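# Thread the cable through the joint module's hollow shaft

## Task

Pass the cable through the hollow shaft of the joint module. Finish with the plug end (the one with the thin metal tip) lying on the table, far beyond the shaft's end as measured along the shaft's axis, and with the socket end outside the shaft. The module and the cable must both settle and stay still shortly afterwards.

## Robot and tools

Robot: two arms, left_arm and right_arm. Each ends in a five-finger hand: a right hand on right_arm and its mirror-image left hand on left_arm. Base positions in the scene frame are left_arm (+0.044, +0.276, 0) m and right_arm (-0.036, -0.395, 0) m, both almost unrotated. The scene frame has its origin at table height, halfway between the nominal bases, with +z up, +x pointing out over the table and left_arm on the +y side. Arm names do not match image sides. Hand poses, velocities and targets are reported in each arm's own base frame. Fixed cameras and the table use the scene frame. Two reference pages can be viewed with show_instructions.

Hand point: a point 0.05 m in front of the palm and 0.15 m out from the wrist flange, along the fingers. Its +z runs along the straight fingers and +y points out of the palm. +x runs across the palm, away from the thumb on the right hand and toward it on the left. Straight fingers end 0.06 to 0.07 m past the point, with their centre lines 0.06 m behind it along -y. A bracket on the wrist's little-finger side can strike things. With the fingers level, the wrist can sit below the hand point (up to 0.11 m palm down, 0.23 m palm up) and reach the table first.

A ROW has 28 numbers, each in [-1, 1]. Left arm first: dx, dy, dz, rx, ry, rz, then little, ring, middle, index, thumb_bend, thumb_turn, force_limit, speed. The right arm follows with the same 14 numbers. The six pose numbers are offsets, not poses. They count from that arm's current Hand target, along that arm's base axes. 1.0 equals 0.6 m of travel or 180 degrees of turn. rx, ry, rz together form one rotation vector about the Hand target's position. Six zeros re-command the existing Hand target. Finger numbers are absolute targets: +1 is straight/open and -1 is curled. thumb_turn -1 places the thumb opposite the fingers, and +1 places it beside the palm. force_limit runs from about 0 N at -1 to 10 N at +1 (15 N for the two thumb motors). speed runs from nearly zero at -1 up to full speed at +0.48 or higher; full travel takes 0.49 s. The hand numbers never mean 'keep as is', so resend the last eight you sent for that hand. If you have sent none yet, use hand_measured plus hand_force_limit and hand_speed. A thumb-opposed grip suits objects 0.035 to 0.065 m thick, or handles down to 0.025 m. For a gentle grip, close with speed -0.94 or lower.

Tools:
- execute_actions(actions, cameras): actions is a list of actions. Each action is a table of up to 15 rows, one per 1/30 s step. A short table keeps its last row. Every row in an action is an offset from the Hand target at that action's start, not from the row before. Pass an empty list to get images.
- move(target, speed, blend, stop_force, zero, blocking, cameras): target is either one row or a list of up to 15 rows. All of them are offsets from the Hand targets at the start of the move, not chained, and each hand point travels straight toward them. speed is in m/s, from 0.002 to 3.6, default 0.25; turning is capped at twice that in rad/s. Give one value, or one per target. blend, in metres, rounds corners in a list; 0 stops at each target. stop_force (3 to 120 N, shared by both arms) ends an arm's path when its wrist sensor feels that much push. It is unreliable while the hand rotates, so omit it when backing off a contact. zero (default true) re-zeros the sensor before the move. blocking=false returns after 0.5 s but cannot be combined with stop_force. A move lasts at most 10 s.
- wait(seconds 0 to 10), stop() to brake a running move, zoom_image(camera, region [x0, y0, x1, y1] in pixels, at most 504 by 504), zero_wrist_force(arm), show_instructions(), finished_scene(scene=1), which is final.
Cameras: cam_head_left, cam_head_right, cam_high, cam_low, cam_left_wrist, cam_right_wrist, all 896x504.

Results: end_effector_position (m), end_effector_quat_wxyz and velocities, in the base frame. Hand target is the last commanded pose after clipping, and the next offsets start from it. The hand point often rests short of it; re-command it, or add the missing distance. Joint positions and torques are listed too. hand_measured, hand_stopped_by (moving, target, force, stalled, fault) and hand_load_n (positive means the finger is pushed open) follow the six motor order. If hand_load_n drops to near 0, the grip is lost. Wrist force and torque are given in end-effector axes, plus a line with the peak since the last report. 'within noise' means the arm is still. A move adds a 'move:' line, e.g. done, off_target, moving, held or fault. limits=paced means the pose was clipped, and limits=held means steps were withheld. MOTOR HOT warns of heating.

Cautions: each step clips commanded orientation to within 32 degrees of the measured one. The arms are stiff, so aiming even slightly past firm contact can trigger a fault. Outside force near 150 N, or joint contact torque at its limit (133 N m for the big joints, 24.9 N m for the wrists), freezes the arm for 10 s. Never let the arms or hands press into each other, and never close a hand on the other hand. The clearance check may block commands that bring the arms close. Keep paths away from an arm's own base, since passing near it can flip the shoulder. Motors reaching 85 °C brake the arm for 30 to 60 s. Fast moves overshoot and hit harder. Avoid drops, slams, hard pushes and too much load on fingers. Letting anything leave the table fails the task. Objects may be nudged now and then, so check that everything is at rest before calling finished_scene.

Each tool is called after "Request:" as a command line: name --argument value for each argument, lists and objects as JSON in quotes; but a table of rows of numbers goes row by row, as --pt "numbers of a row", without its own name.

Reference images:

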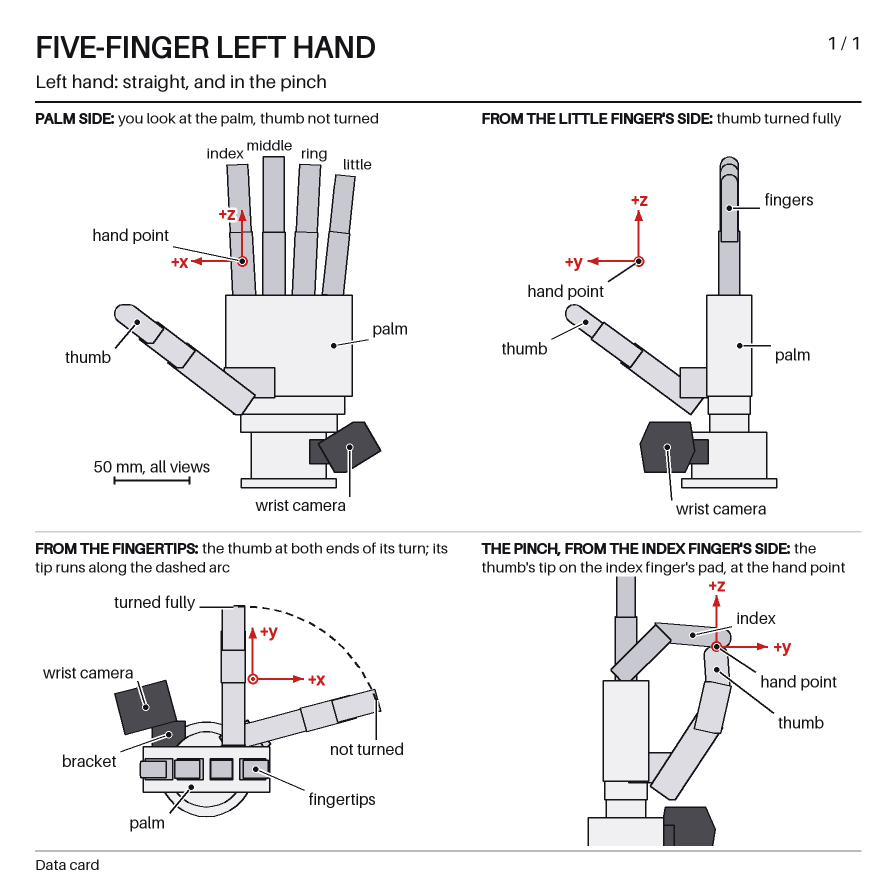

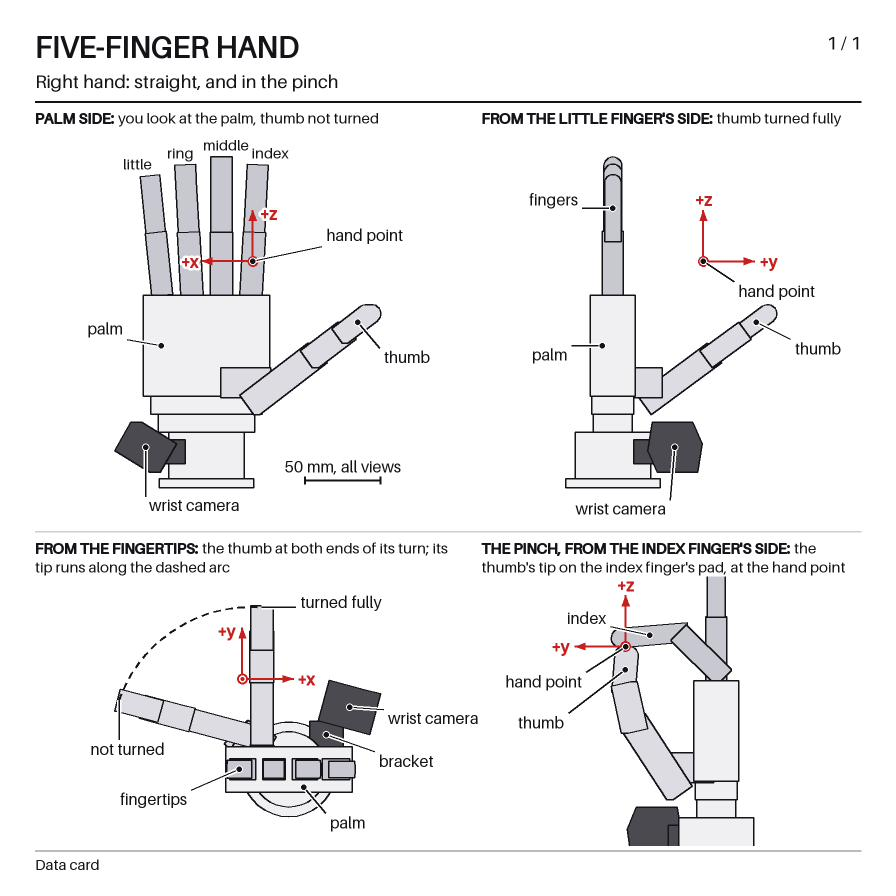

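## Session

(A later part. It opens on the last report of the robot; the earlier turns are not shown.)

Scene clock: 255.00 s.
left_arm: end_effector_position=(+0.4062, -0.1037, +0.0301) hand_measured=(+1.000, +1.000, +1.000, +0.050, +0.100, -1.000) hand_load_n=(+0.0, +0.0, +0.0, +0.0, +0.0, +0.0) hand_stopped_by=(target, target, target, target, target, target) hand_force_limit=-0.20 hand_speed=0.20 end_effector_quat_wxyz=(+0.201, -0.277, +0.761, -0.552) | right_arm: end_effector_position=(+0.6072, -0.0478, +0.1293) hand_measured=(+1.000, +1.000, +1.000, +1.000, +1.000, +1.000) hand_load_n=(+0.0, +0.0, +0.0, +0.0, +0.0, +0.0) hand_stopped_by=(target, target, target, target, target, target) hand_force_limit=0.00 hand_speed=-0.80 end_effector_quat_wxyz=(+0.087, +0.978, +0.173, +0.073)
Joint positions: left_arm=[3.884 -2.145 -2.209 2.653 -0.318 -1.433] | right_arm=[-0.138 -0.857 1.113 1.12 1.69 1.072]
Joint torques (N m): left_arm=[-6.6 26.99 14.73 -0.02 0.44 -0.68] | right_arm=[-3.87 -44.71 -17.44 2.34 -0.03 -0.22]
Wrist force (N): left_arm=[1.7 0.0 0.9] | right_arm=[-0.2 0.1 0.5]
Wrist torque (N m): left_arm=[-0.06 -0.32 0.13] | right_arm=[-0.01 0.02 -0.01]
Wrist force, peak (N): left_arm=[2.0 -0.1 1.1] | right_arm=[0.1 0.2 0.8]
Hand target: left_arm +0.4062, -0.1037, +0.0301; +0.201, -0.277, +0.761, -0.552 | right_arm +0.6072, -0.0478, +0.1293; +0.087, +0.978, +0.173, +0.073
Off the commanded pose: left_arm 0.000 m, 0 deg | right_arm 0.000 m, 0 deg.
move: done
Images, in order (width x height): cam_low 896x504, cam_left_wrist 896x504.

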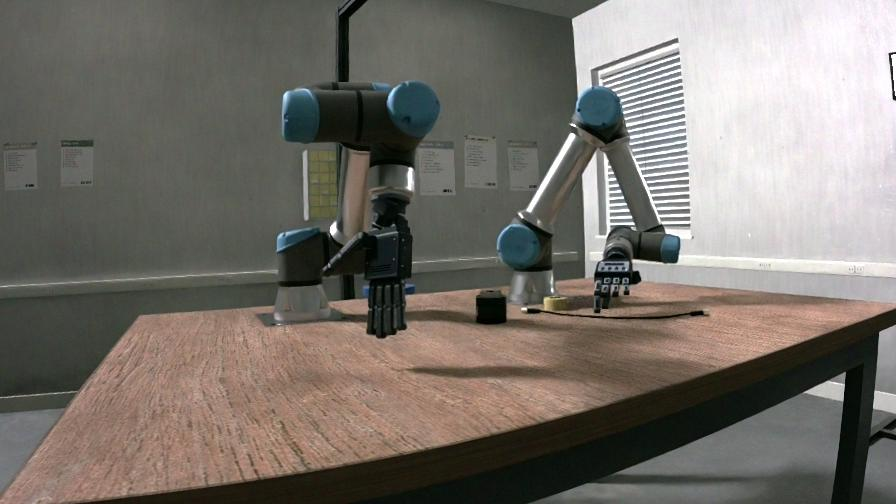

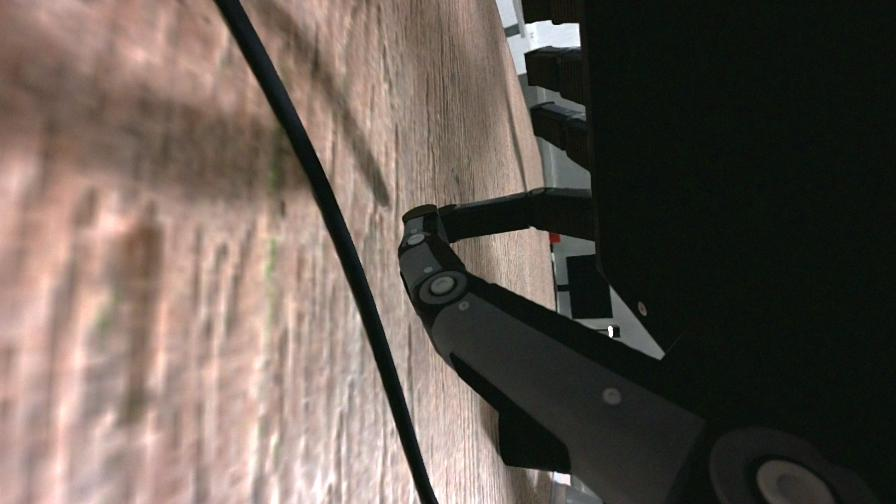

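Request:
move --target '[-0.0065,0.0077,-0.03,0,0,0,1,1,1,0.15,0.1,-1,-0.2,0.2,0,0,0,0,0,0,1,1,1,1,1,1,0,-0.8]' --speed 0.05 --stop_force 8 --cameras '["cam_left_wrist","cam_low","cam_high"]'

Request:
zoom_image --camera "cam_low" --region '[560, 260, 680, 340]'

Request:
zoom_image --camera "cam_left_wrist" --region '[260, 130, 560, 330]'

Scene clock: 280.77 s.
left_arm: end_effector_position=(+0.4023, -0.0991, +0.0121) hand_measured=(+1.000, +1.000, +1.000, +0.150, +0.100, -1.000) hand_load_n=(+0.0, +0.0, +0.0, +0.0, +0.0, +0.0) hand_stopped_by=(target, target, target, target, target, target) hand_force_limit=-0.20 hand_speed=0.20 end_effector_quat_wxyz=(+0.201, -0.277, +0.761, -0.552) | right_arm: end_effector_position=(+0.6072, -0.0478, +0.1293) hand_measured=(+1.000, +1.000, +1.000, +1.000, +1.000, +1.000) hand_load_n=(+0.0, +0.0, +0.0, +0.0, +0.0, +0.0) hand_stopped_by=(target, target, target, target, target, target) hand_force_limit=0.00 hand_speed=-0.80 end_effector_quat_wxyz=(+0.087, +0.978, +0.173, +0.073)
Joint positions: left_arm=[3.906 -2.21 -2.215 2.657 -0.322 -1.362] | right_arm=[-0.138 -0.857 1.113 1.12 1.69 1.072]
Joint torques (N m): left_arm=[-7.84 34.94 13.15 -4.81 3.88 -2.01] | right_arm=[-2.94 -44.36 -19.16 2.68 0.26 0.02]
Wrist force (N): left_arm=[1.3 -0.4 0.9] | right_arm=[0.0 0.4 0.2]
Wrist torque (N m): left_arm=[-0.04 -0.25 0.13] | right_arm=[0.04 0.01 0.00]
Wrist force, peak (N): left_arm=[1.8 -1.4 0.5] | right_arm=[0.2 0.5 0.7]
Hand target: left_arm +0.4023, -0.0991, +0.0121; +0.201, -0.277, +0.761, -0.552 | right_arm +0.6072, -0.0478, +0.1293; +0.087, +0.978, +0.173, +0.073
Off the commanded pose: left_arm 0.000 m, 0 deg | right_arm 0.000 m, 0 deg.
move: done
Images, in order (width x height): cam_high 896x504, cam_low 896x504, cam_left_wrist 896x504.

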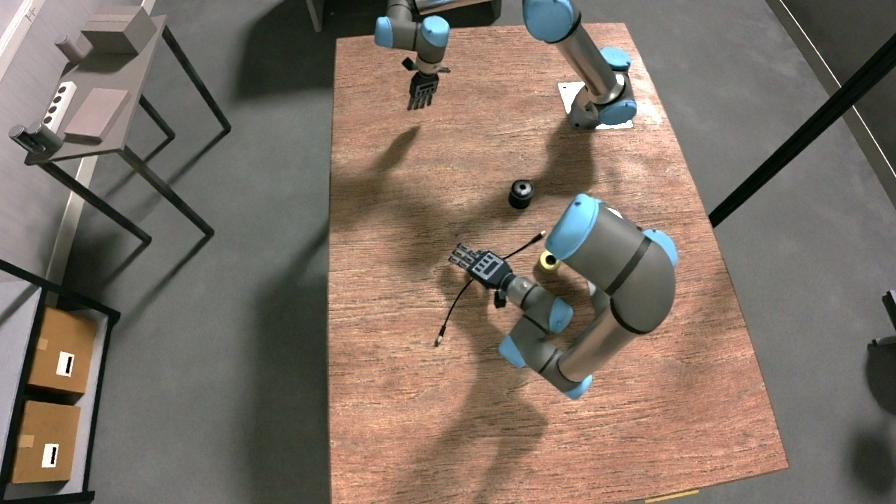

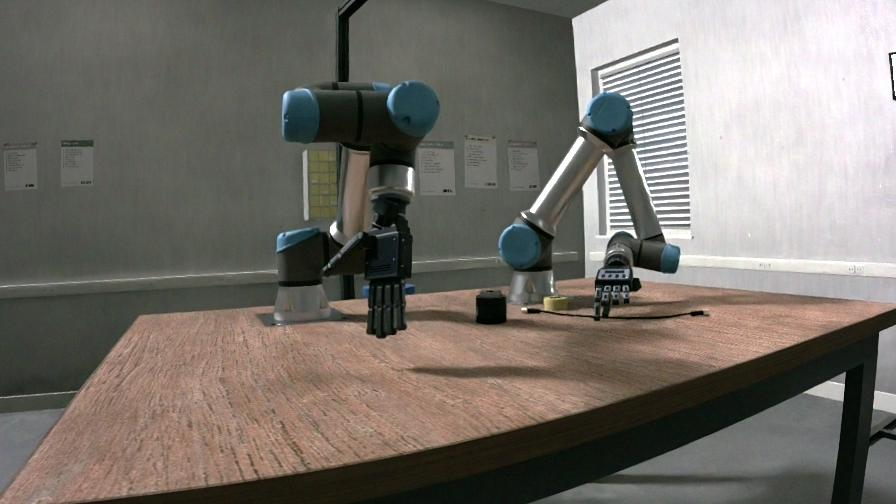

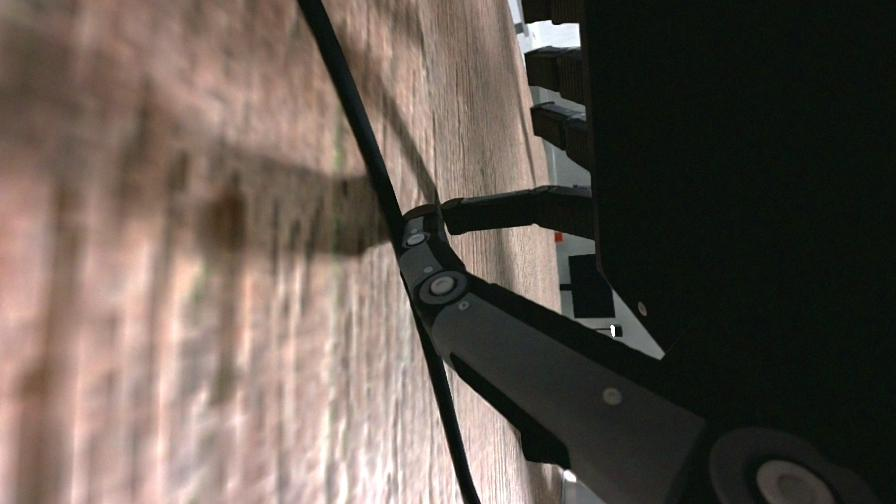

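Scaled by 4.200 from the camera's 896x504 image, which has a finer 1280x720 frame.

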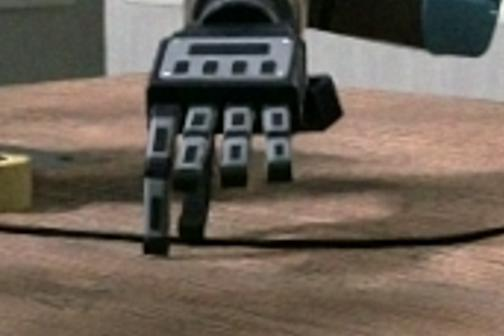

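Scaled by 1.680 from the camera's 896x504 image, which has a finer 1280x720 frame.

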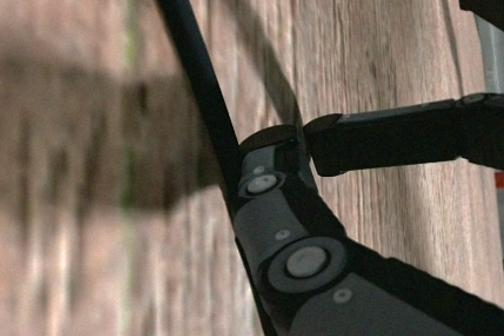

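Request:
move --target '[0,0,0,0,0,0,1,1,1,-0.45,0.1,-1,-0.2,-0.5,0,0,0,0,0,0,1,1,1,1,1,1,0,-0.8]' --speed 0.05 --cameras '["cam_left_wrist","cam_low"]'

Request:
zoom_image --camera "cam_low" --region '[560, 260, 680, 340]'

Request:
zoom_image --camera "cam_left_wrist" --region '[260, 130, 560, 330]'

Scene clock: 287.03 s.
left_arm: end_effector_position=(+0.4023, -0.0991, +0.0122) hand_measured=(+1.000, +1.000, +1.000, -0.028, +0.100, -1.000) hand_load_n=(+0.0, +0.0, +0.0, +5.0, +0.0, +0.0) hand_stopped_by=(target, target, target, force, target, target) hand_force_limit=-0.20 hand_speed=-0.50 end_effector_quat_wxyz=(+0.201, -0.277, +0.760, -0.552) | right_arm: end_effector_position=(+0.6072, -0.0478, +0.1293) hand_measured=(+1.000, +1.000, +1.000, +1.000, +1.000, +1.000) hand_load_n=(+0.0, +0.0, +0.0, +0.0, +0.0, +0.0) hand_stopped_by=(target, target, target, target, target, target) hand_force_limit=0.00 hand_speed=-0.80 end_effector_quat_wxyz=(+0.087, +0.978, +0.173, +0.073)
Joint positions: left_arm=[3.906 -2.21 -2.215 2.657 -0.322 -1.362] | right_arm=[-0.138 -0.857 1.113 1.12 1.69 1.072]
Joint torques (N m): left_arm=[-6.28 32.49 13.18 -1.59 -3.55 -1.32] | right_arm=[-3.12 -44.79 -18.64 2.47 -0.14 0]
Wrist force (N): left_arm=[1.5 -8.9 1.4] | right_arm=[0.2 -0.2 0.3]
Wrist torque (N m): left_arm=[0.04 -0.27 0.15] | right_arm=[-0.05 -0.03 0.00]
Wrist force, peak (N): left_arm=[1.7 -9.7 2.9] | right_arm=[0.1 0.2 0.7]
Hand target: left_arm +0.4023, -0.0991, +0.0121; +0.201, -0.277, +0.761, -0.552 | right_arm +0.6072, -0.0478, +0.1293; +0.087, +0.978, +0.173, +0.073
Off the commanded pose: left_arm 0.000 m, 0 deg | right_arm 0.000 m, 0 deg.
move: done
Images, in order (width x height): cam_low 896x504, cam_left_wrist 896x504.

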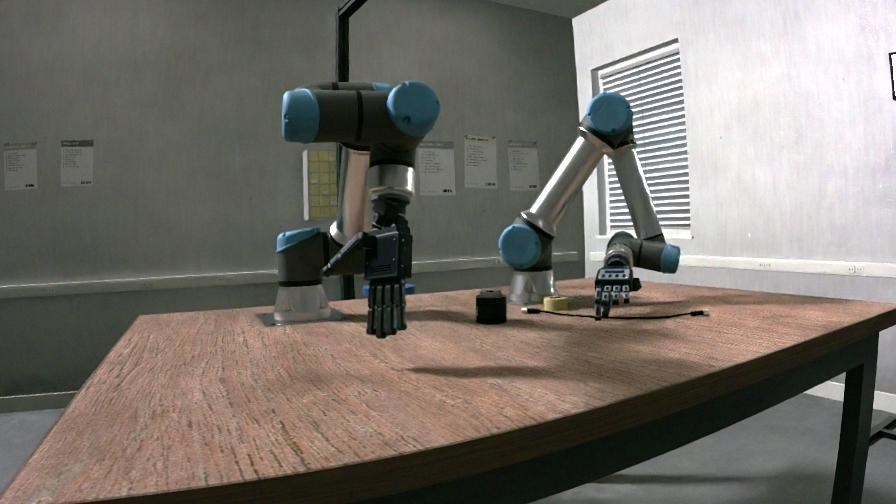

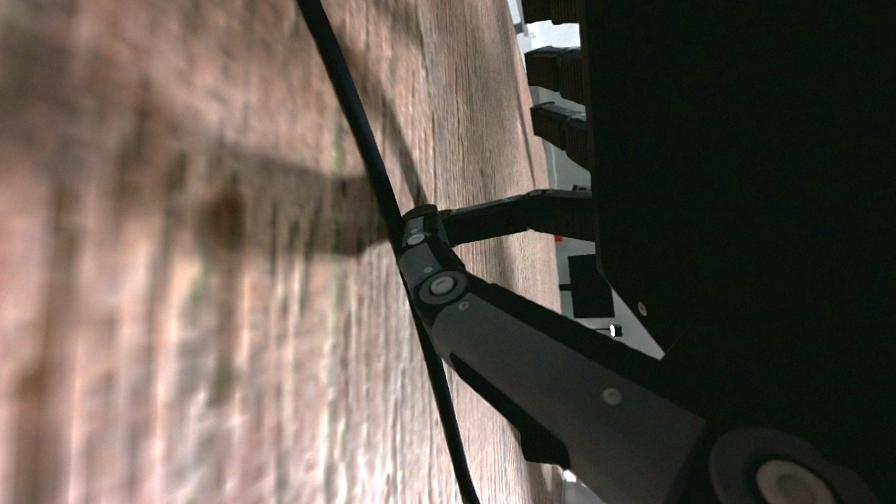

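Scaled by 4.200 from the camera's 896x504 image, which has a finer 1280x720 frame.

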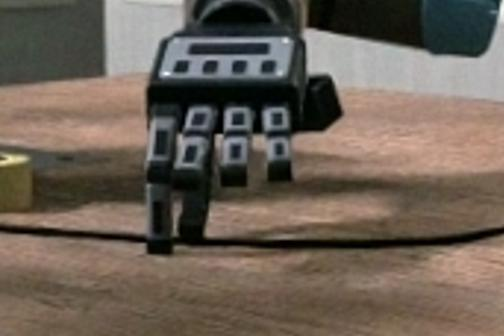

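Scaled by 1.680 from the camera's 896x504 image, which has a finer 1280x720 frame.

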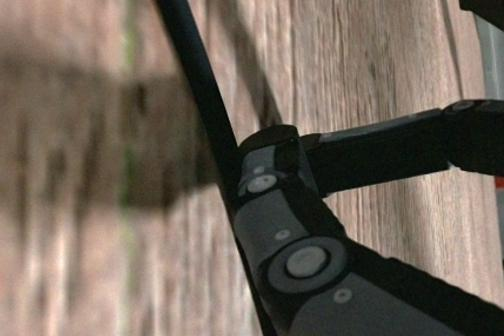

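Request:
move --pt "0 0 0.008 0 0 0 1 1 1 0.05 0.2 -1 -0.2 0 0 0 0 0 0 0 1 1 1 1 1 1 0 -0.8" --pt "0 0 0.008 0 0 0 1 1 1 -0.15 0.2 -1 -0.2 0 0 0 0 0 0 0 1 1 1 1 1 1 0 -0.8" --speed 0.05 --cameras '["cam_left_wrist","cam_low"]'

Request:
zoom_image --camera "cam_low" --region '[560, 260, 680, 340]'

Request:
zoom_image --camera "cam_left_wrist" --region '[260, 130, 560, 330]'

Scene clock: 299.33 s.
left_arm: end_effector_position=(+0.4023, -0.0991, +0.0169) hand_measured=(+1.000, +1.000, +1.000, -0.150, +0.200, -1.000) hand_load_n=(+0.0, +0.0, +0.0, +0.0, +0.0, +0.0) hand_stopped_by=(target, target, target, target, target, target) hand_force_limit=-0.20 hand_speed=0.00 end_effector_quat_wxyz=(+0.201, -0.277, +0.761, -0.552) | right_arm: end_effector_position=(+0.6072, -0.0478, +0.1293) hand_measured=(+1.000, +1.000, +1.000, +1.000, +1.000, +1.000) hand_load_n=(+0.0, +0.0, -0.5, +0.0, +0.0, +0.0) hand_stopped_by=(target, target, target, target, target, target) hand_force_limit=0.00 hand_speed=-0.80 end_effector_quat_wxyz=(+0.087, +0.978, +0.173, +0.073)
Joint positions: left_arm=[3.906 -2.197 -2.217 2.645 -0.322 -1.362] | right_arm=[-0.138 -0.857 1.113 1.12 1.69 1.072]
Joint torques (N m): left_arm=[3.99 19.89 -2.59 0.04 3.84 -0.5] | right_arm=[-3.87 -44.77 -19.36 2.48 -0.05 0.17]
Wrist force (N): left_arm=[1.5 -0.2 1.0] | right_arm=[0.0 0.0 0.2]
Wrist torque (N m): left_arm=[-0.04 -0.26 0.13] | right_arm=[-0.01 -0.01 0.00]
Wrist force, peak (N): left_arm=[2.4 -20.8 -2.4] | right_arm=[0.1 0.3 0.7]
Hand target: left_arm +0.4023, -0.0991, +0.0169; +0.201, -0.277, +0.761, -0.552 | right_arm +0.6072, -0.0478, +0.1293; +0.087, +0.978, +0.173, +0.073
Off the commanded pose: left_arm 0.000 m, 0 deg | right_arm 0.000 m, 0 deg.
move: done
Images, in order (width x height): cam_low 896x504, cam_left_wrist 896x504.

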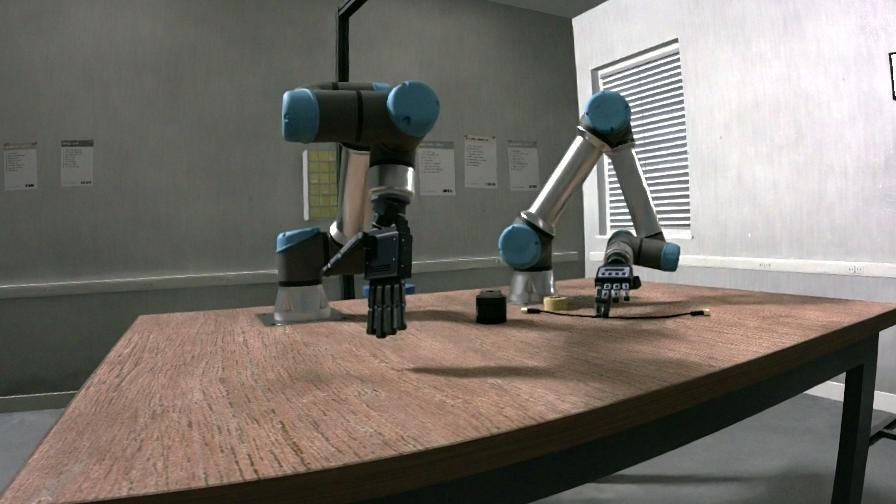

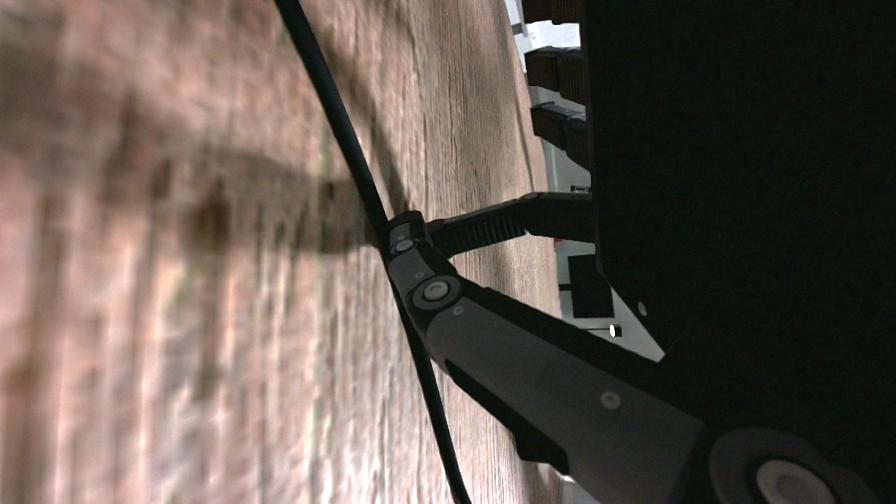

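Scaled by 4.200 from the camera's 896x504 image, which has a finer 1280x720 frame.

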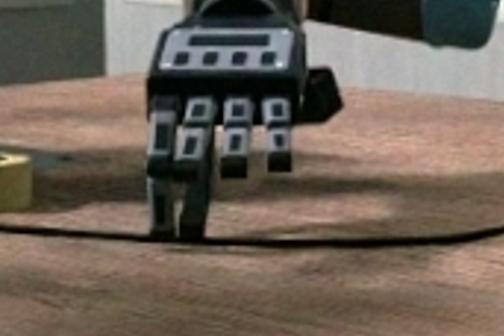

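Scaled by 1.680 from the camera's 896x504 image, which has a finer 1280x720 frame.

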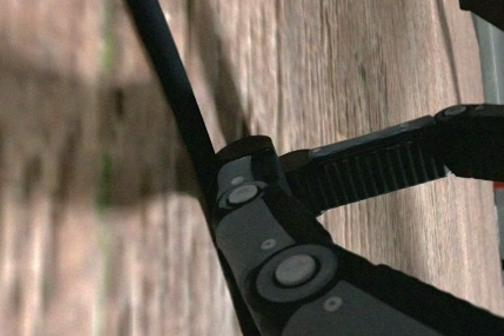

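Request:
move --pt "0 0 -0.0075 0 0 0 1 1 1 -0.15 0.2 -1 -0.2 0 0 0 0 0 0 0 1 1 1 1 1 1 0 -0.8" --pt "0 0 -0.0075 0 0 0 1 1 1 -0.6 0.2 -1 -0.2 -0.6 0 0 0 0 0 0 1 1 1 1 1 1 0 -0.8" --speed 0.05 --cameras '["cam_left_wrist","cam_low"]'

Request:
zoom_image --camera "cam_low" --region '[560, 260, 680, 340]'

Request:
zoom_image --camera "cam_left_wrist" --region '[260, 130, 560, 330]'

Scene clock: 314.73 s.
left_arm: end_effector_position=(+0.4023, -0.0991, +0.0124) hand_measured=(+1.000, +1.000, +1.000, -0.256, +0.192, -1.000) hand_load_n=(+0.0, +0.0, +0.0, +4.0, -33.0, +0.5) hand_stopped_by=(target, target, target, force, target, target) hand_force_limit=-0.20 hand_speed=-0.60 end_effector_quat_wxyz=(+0.201, -0.277, +0.761, -0.552) | right_arm: end_effector_position=(+0.6072, -0.0478, +0.1293) hand_measured=(+1.000, +1.000, +1.000, +1.000, +1.000, +1.000) hand_load_n=(+0.0, +0.0, +0.0, +0.0, +0.0, +0.0) hand_stopped_by=(target, target, target, target, target, target) hand_force_limit=0.00 hand_speed=-0.80 end_effector_quat_wxyz=(+0.087, +0.978, +0.173, +0.073)
Joint positions: left_arm=[3.906 -2.209 -2.216 2.656 -0.322 -1.362] | right_arm=[-0.138 -0.857 1.113 1.12 1.69 1.072]
Joint torques (N m): left_arm=[-3.96 28.94 15.32 -0.79 -7.05 0.49] | right_arm=[-3.24 -44.86 -19.3 2.66 0.12 0.36]
Wrist force (N): left_arm=[5.8 -31.0 -5.2] | right_arm=[0.2 0.1 0.4]
Wrist torque (N m): left_arm=[-0.76 -0.39 0.55] | right_arm=[-0.02 -0.05 0.01]
Wrist force, peak (N): left_arm=[5.9 -31.3 -5.4] | right_arm=[-0.1 0.2 0.8]
Hand target: left_arm +0.4023, -0.0991, +0.0124; +0.201, -0.277, +0.761, -0.552 | right_arm +0.6072, -0.0478, +0.1293; +0.087, +0.978, +0.173, +0.073
Off the commanded pose: left_arm 0.000 m, 0 deg | right_arm 0.000 m, 0 deg.
move: done
Images, in order (width x height): cam_low 896x504, cam_left_wrist 896x504.

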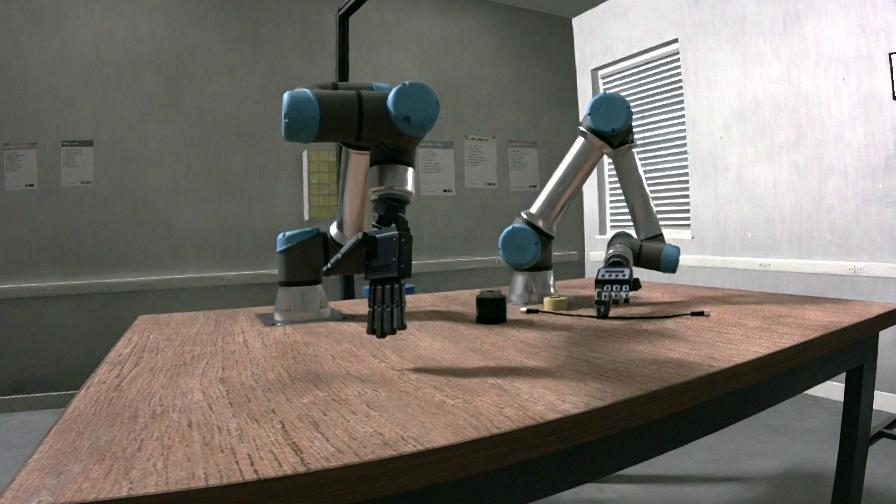

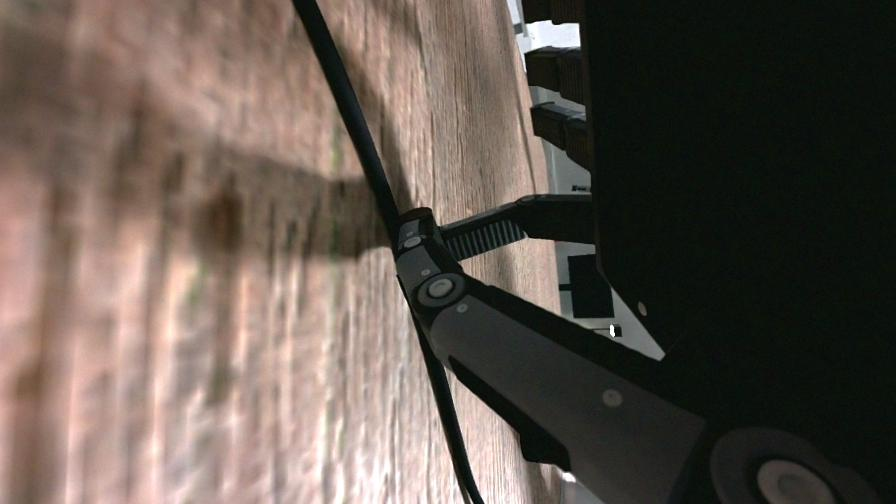

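Scaled by 4.200 from the camera's 896x504 image, which has a finer 1280x720 frame.

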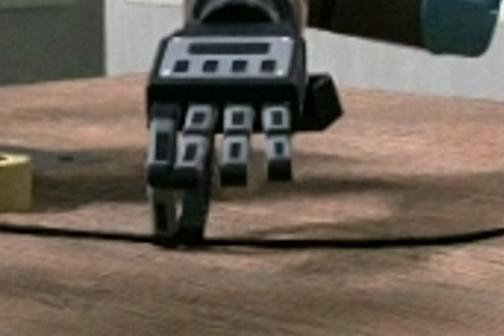

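Scaled by 1.680 from the camera's 896x504 image, which has a finer 1280x720 frame.

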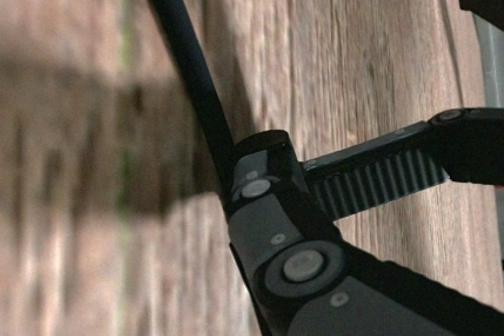

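Request:
move --pt "0 0 0.005 0 0 0 1 1 1 -0.6 0.2 -1 -0.2 -0.6 0 0 0 0 0 0 1 1 1 1 1 1 0 -0.8" --pt "0 0 0.005 0 0 0 1 1 1 -0.65 0.2 -1 0.0 -0.6 0 0 0 0 0 0 1 1 1 1 1 1 0 -0.8" --speed 0.03 --cameras '["cam_left_wrist","cam_low"]'

Request:
zoom_image --camera "cam_low" --region '[560, 260, 680, 340]'

Request:
zoom_image --camera "cam_left_wrist" --region '[260, 130, 560, 330]'

Scene clock: 321.23 s.
left_arm: end_effector_position=(+0.4023, -0.0991, +0.0154) hand_measured=(+1.000, +1.000, +1.000, -0.324, +0.198, -1.000) hand_load_n=(+0.0, +0.0, +0.0, +5.0, -7.0, -5.5) hand_stopped_by=(target, target, target, force, target, target) hand_force_limit=0.00 hand_speed=-0.60 end_effector_quat_wxyz=(+0.201, -0.277, +0.761, -0.552) | right_arm: end_effector_position=(+0.6072, -0.0478, +0.1293) hand_measured=(+1.000, +1.000, +1.000, +1.000, +1.000, +1.000) hand_load_n=(+0.0, +0.0, +0.0, +0.0, +0.0, +0.0) hand_stopped_by=(target, target, target, target, target, target) hand_force_limit=0.00 hand_speed=-0.80 end_effector_quat_wxyz=(+0.087, +0.978, +0.173, +0.073)
Joint positions: left_arm=[3.906 -2.201 -2.216 2.648 -0.322 -1.362] | right_arm=[-0.138 -0.857 1.113 1.12 1.69 1.072]
Joint torques (N m): left_arm=[-5.02 19.45 0.56 1.27 2.32 -1.07] | right_arm=[-3.63 -43.82 -19.57 2.65 0.11 -0.13]
Wrist force (N): left_arm=[5.7 -8.6 -1.9] | right_arm=[0.1 0.1 0.3]
Wrist torque (N m): left_arm=[-0.24 -0.34 0.21] | right_arm=[-0.01 -0.02 0.01]
Wrist force, peak (N): left_arm=[5.9 -31.2 -5.2] | right_arm=[0.6 0.0 0.6]
Hand target: left_arm +0.4023, -0.0991, +0.0154; +0.201, -0.277, +0.761, -0.552 | right_arm +0.6072, -0.0478, +0.1293; +0.087, +0.978, +0.173, +0.073
Off the commanded pose: left_arm 0.000 m, 0 deg | right_arm 0.000 m, 0 deg.
move: done
Images, in order (width x height): cam_low 896x504, cam_left_wrist 896x504.

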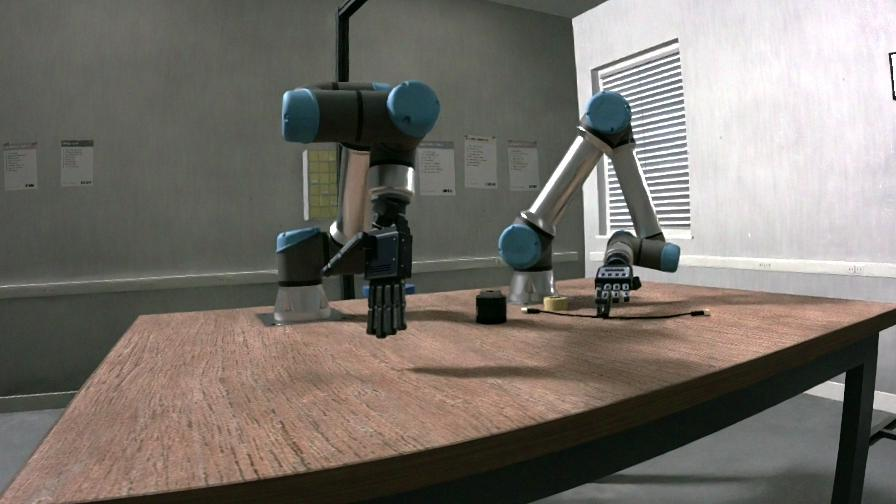

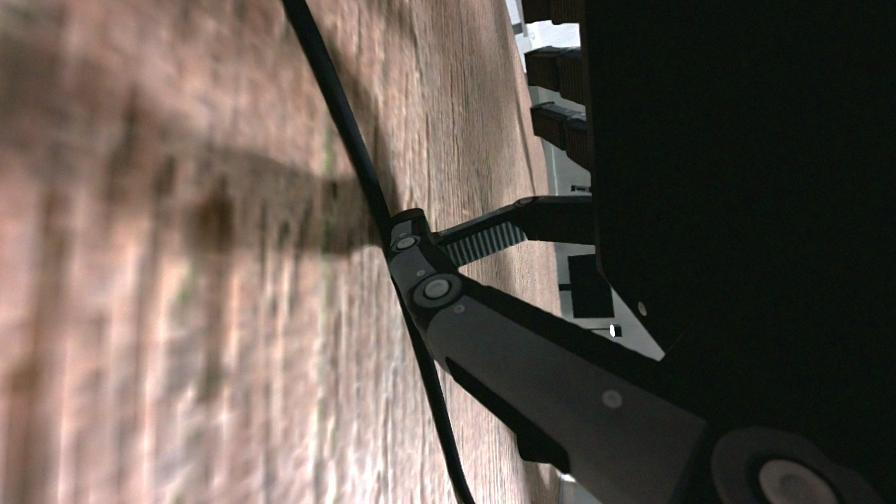

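Scaled by 4.200 from the camera's 896x504 image, which has a finer 1280x720 frame.

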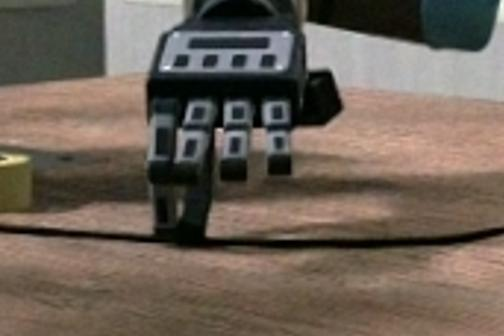

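Scaled by 1.680 from the camera's 896x504 image, which has a finer 1280x720 frame.

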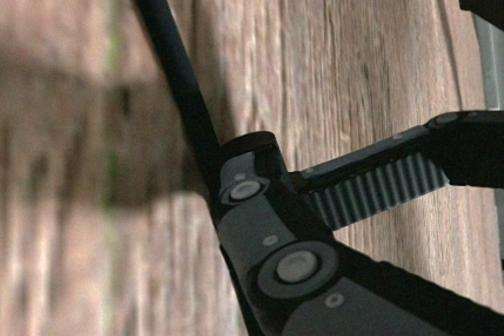

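Request:
move --target '[0,0,0.1,0,0,0,1,1,1,-0.65,0.2,-1,0.0,-0.6,0,0,0,0,0,0,1,1,1,1,1,1,0,-0.8]' --speed 0.08 --cameras '["cam_left_wrist","cam_low","cam_high"]'

Scene clock: 324.87 s.
left_arm: end_effector_position=(+0.4023, -0.0991, +0.0754) hand_measured=(+1.000, +1.000, +1.000, -0.324, +0.198, -1.000) hand_load_n=(+0.0, +0.0, +0.0, +3.5, -3.5, -6.5) hand_stopped_by=(target, target, target, force, target, target) hand_force_limit=0.00 hand_speed=-0.60 end_effector_quat_wxyz=(+0.201, -0.277, +0.761, -0.552) | right_arm: end_effector_position=(+0.6072, -0.0478, +0.1293) hand_measured=(+1.000, +1.000, +1.000, +1.000, +1.000, +1.000) hand_load_n=(+0.0, +0.0, +0.0, +0.0, +0.0, +0.0) hand_stopped_by=(target, target, target, target, target, target) hand_force_limit=0.00 hand_speed=-0.80 end_effector_quat_wxyz=(+0.087, +0.978, +0.173, +0.073)
Joint positions: left_arm=[3.906 -2.036 -2.217 2.485 -0.322 -1.362] | right_arm=[-0.138 -0.857 1.113 1.12 1.69 1.072]
Joint torques (N m): left_arm=[6.75 25.81 5.38 -0.49 -0.85 0.4] | right_arm=[-2.93 -44.33 -19.63 2.65 0.19 0.05]
Wrist force (N): left_arm=[1.5 0.0 0.8] | right_arm=[0.2 0.2 0.4]
Wrist torque (N m): left_arm=[-0.08 -0.29 0.05] | right_arm=[0.01 -0.03 0.02]
Wrist force, peak (N): left_arm=[5.9 -9.0 -2.0] | right_arm=[0.0 -0.1 0.9]
Hand target: left_arm +0.4023, -0.0991, +0.0754; +0.201, -0.277, +0.761, -0.552 | right_arm +0.6072, -0.0478, +0.1293; +0.087, +0.978, +0.173, +0.073
Off the commanded pose: left_arm 0.000 m, 0 deg | right_arm 0.000 m, 0 deg.
move: done
Images, in order (width x height): cam_high 896x504, cam_low 896x504, cam_left_wrist 896x504.

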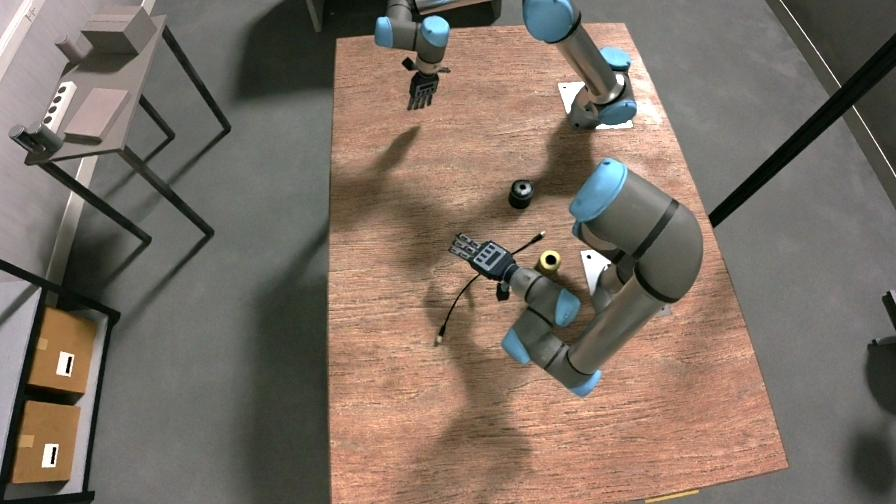

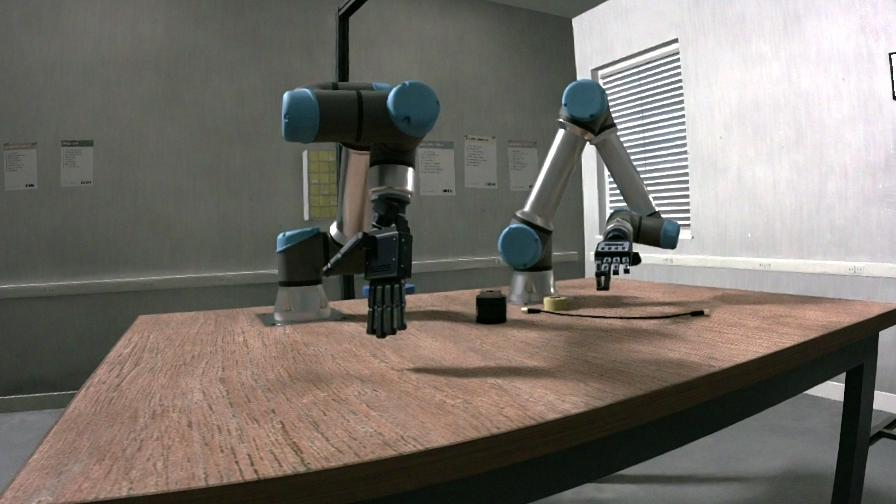

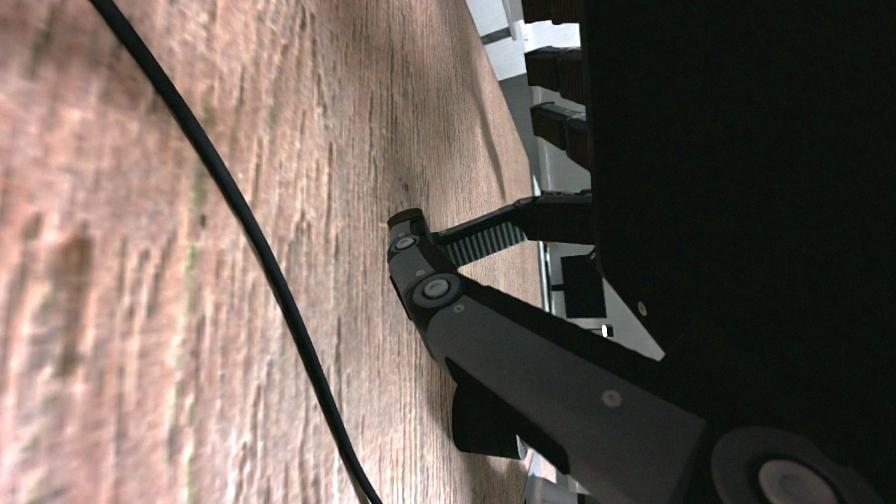

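Request:
move --pt "0 0 0.1 0 0 0 1 1 1 0.15 0.1 -1 0 0 -0.1 0.25 0.3 0.2 0.11 0.036 1 1 1 0.2 0.1 -1 0 0" --pt "0 0 0.1 0 0 0 1 1 1 0.15 0.1 -1 0 0 -0.445 0.88 0.07 0.394 0.224 0.0727 1 1 1 0.2 0.1 -1 0 0" --speed 0.35 --blend 0.05 --cameras '["all"]'

Scene clock: 361.33 s.
left_arm: end_effector_position=(+0.4023, -0.0991, +0.1354) hand_measured=(+1.000, +1.000, +1.000, +0.150, +0.100, -1.000) hand_load_n=(+0.0, +0.0, -0.5, +0.0, +0.5, +0.0) hand_stopped_by=(target, target, target, target, target, target) hand_force_limit=0.00 hand_speed=0.00 end_effector_quat_wxyz=(+0.201, -0.277, +0.761, -0.552) | right_arm: end_effector_position=(+0.3403, +0.4801, +0.1714) hand_measured=(+1.000, +1.000, +1.000, +0.200, +0.100, -1.000) hand_load_n=(+0.0, +0.0, +0.0, +0.0, +0.0, +0.0) hand_stopped_by=(target, target, target, target, target, target) hand_force_limit=0.00 hand_speed=0.00 end_effector_quat_wxyz=(-0.552, +0.790, +0.218, -0.153)
Joint positions: left_arm=[3.906 -1.887 -2.191 2.309 -0.322 -1.362] | right_arm=[0.343 -0.781 1.301 1.543 0.399 1.044]
Joint torques (N m): left_arm=[8.55 13.59 -0.58 -0.1 -1.08 -0.37] | right_arm=[3.77 -39.11 -0.77 3.23 -3.06 -2.58]
Wrist force (N): left_arm=[1.0 0.3 0.8] | right_arm=[-0.7 1.7 -0.7]
Wrist torque (N m): left_arm=[0.05 -0.20 0.06] | right_arm=[0.21 0.24 0.38]
Wrist force, peak (N): left_arm=[1.9 0.4 1.3] | right_arm=[-0.4 1.8 1.1]
Hand target: left_arm +0.4023, -0.0991, +0.1354; +0.201, -0.277, +0.761, -0.552 | right_arm +0.3402, +0.4802, +0.1713; -0.553, +0.790, +0.218, -0.153
Off the commanded pose: left_arm 0.000 m, 0 deg | right_arm 0.000 m, 0 deg.
move: done

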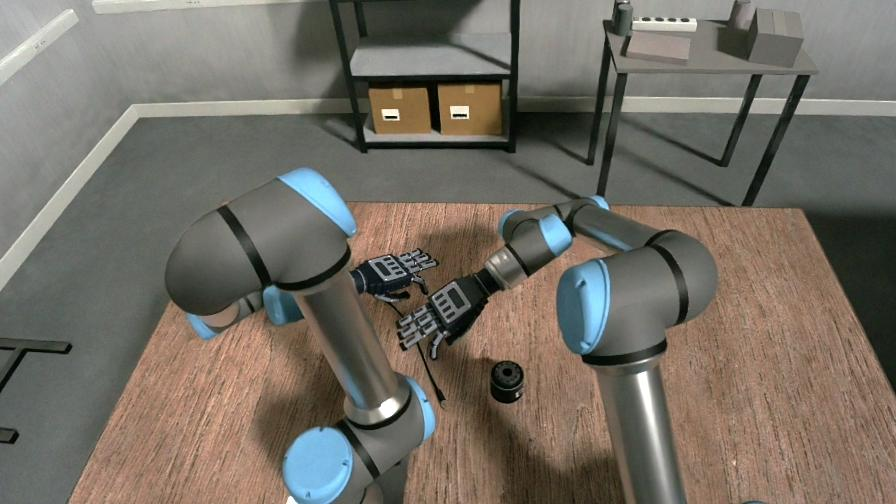

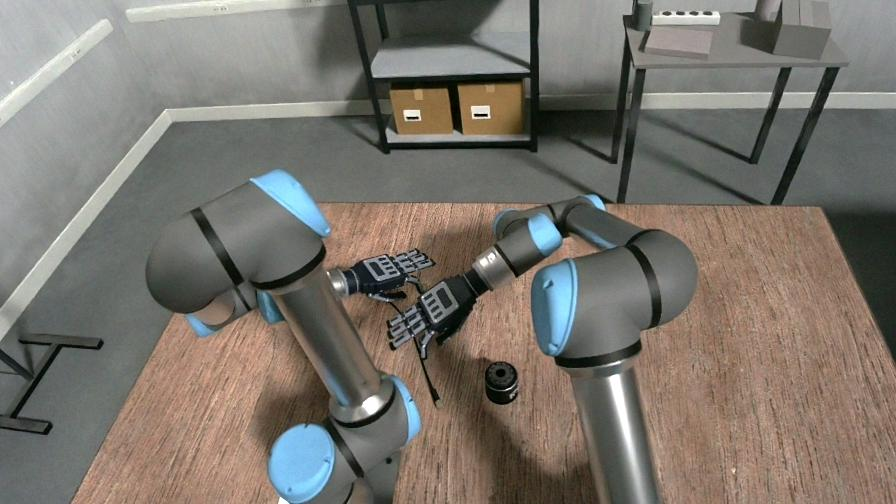

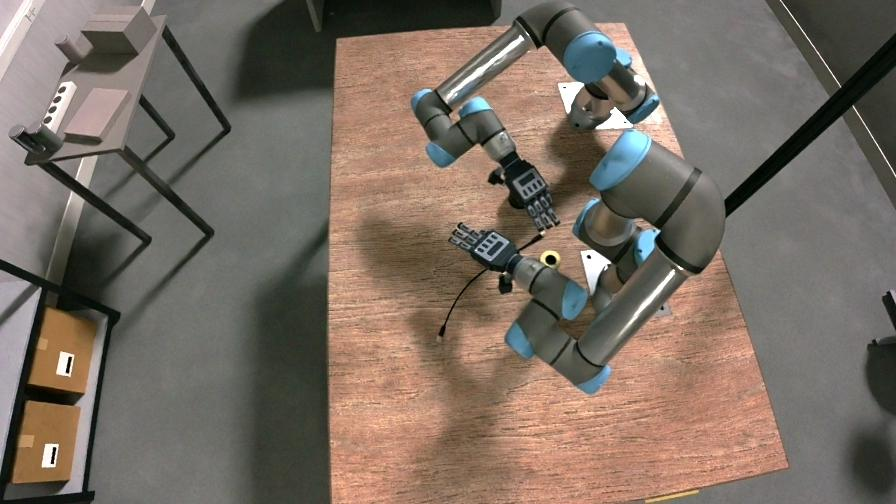

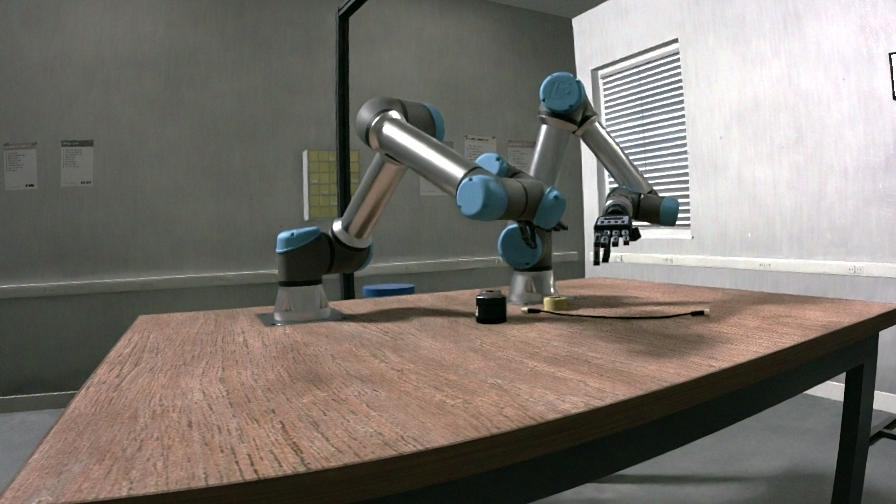

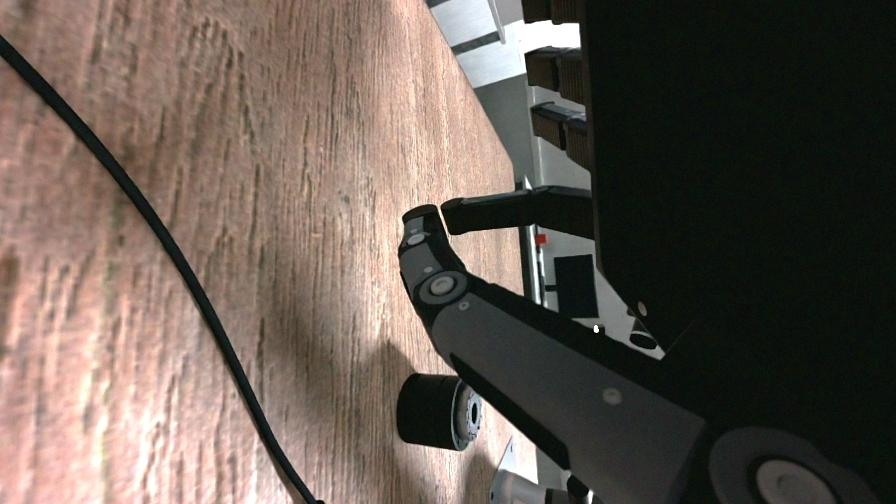

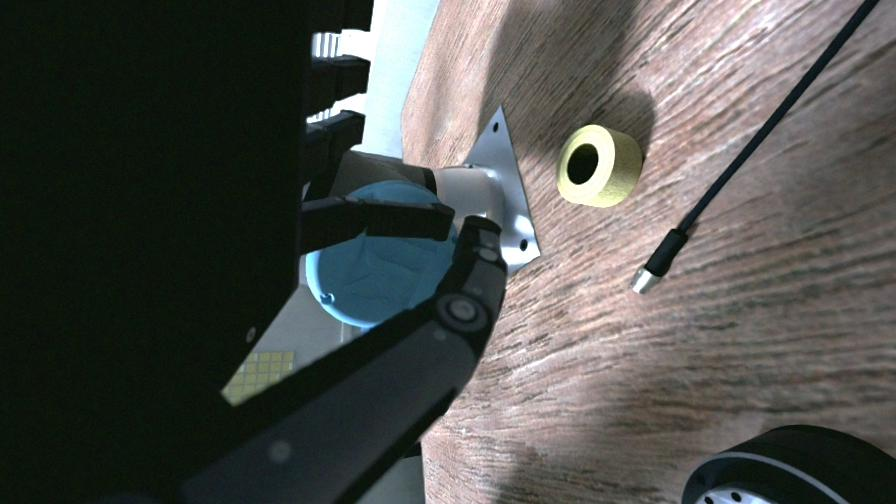

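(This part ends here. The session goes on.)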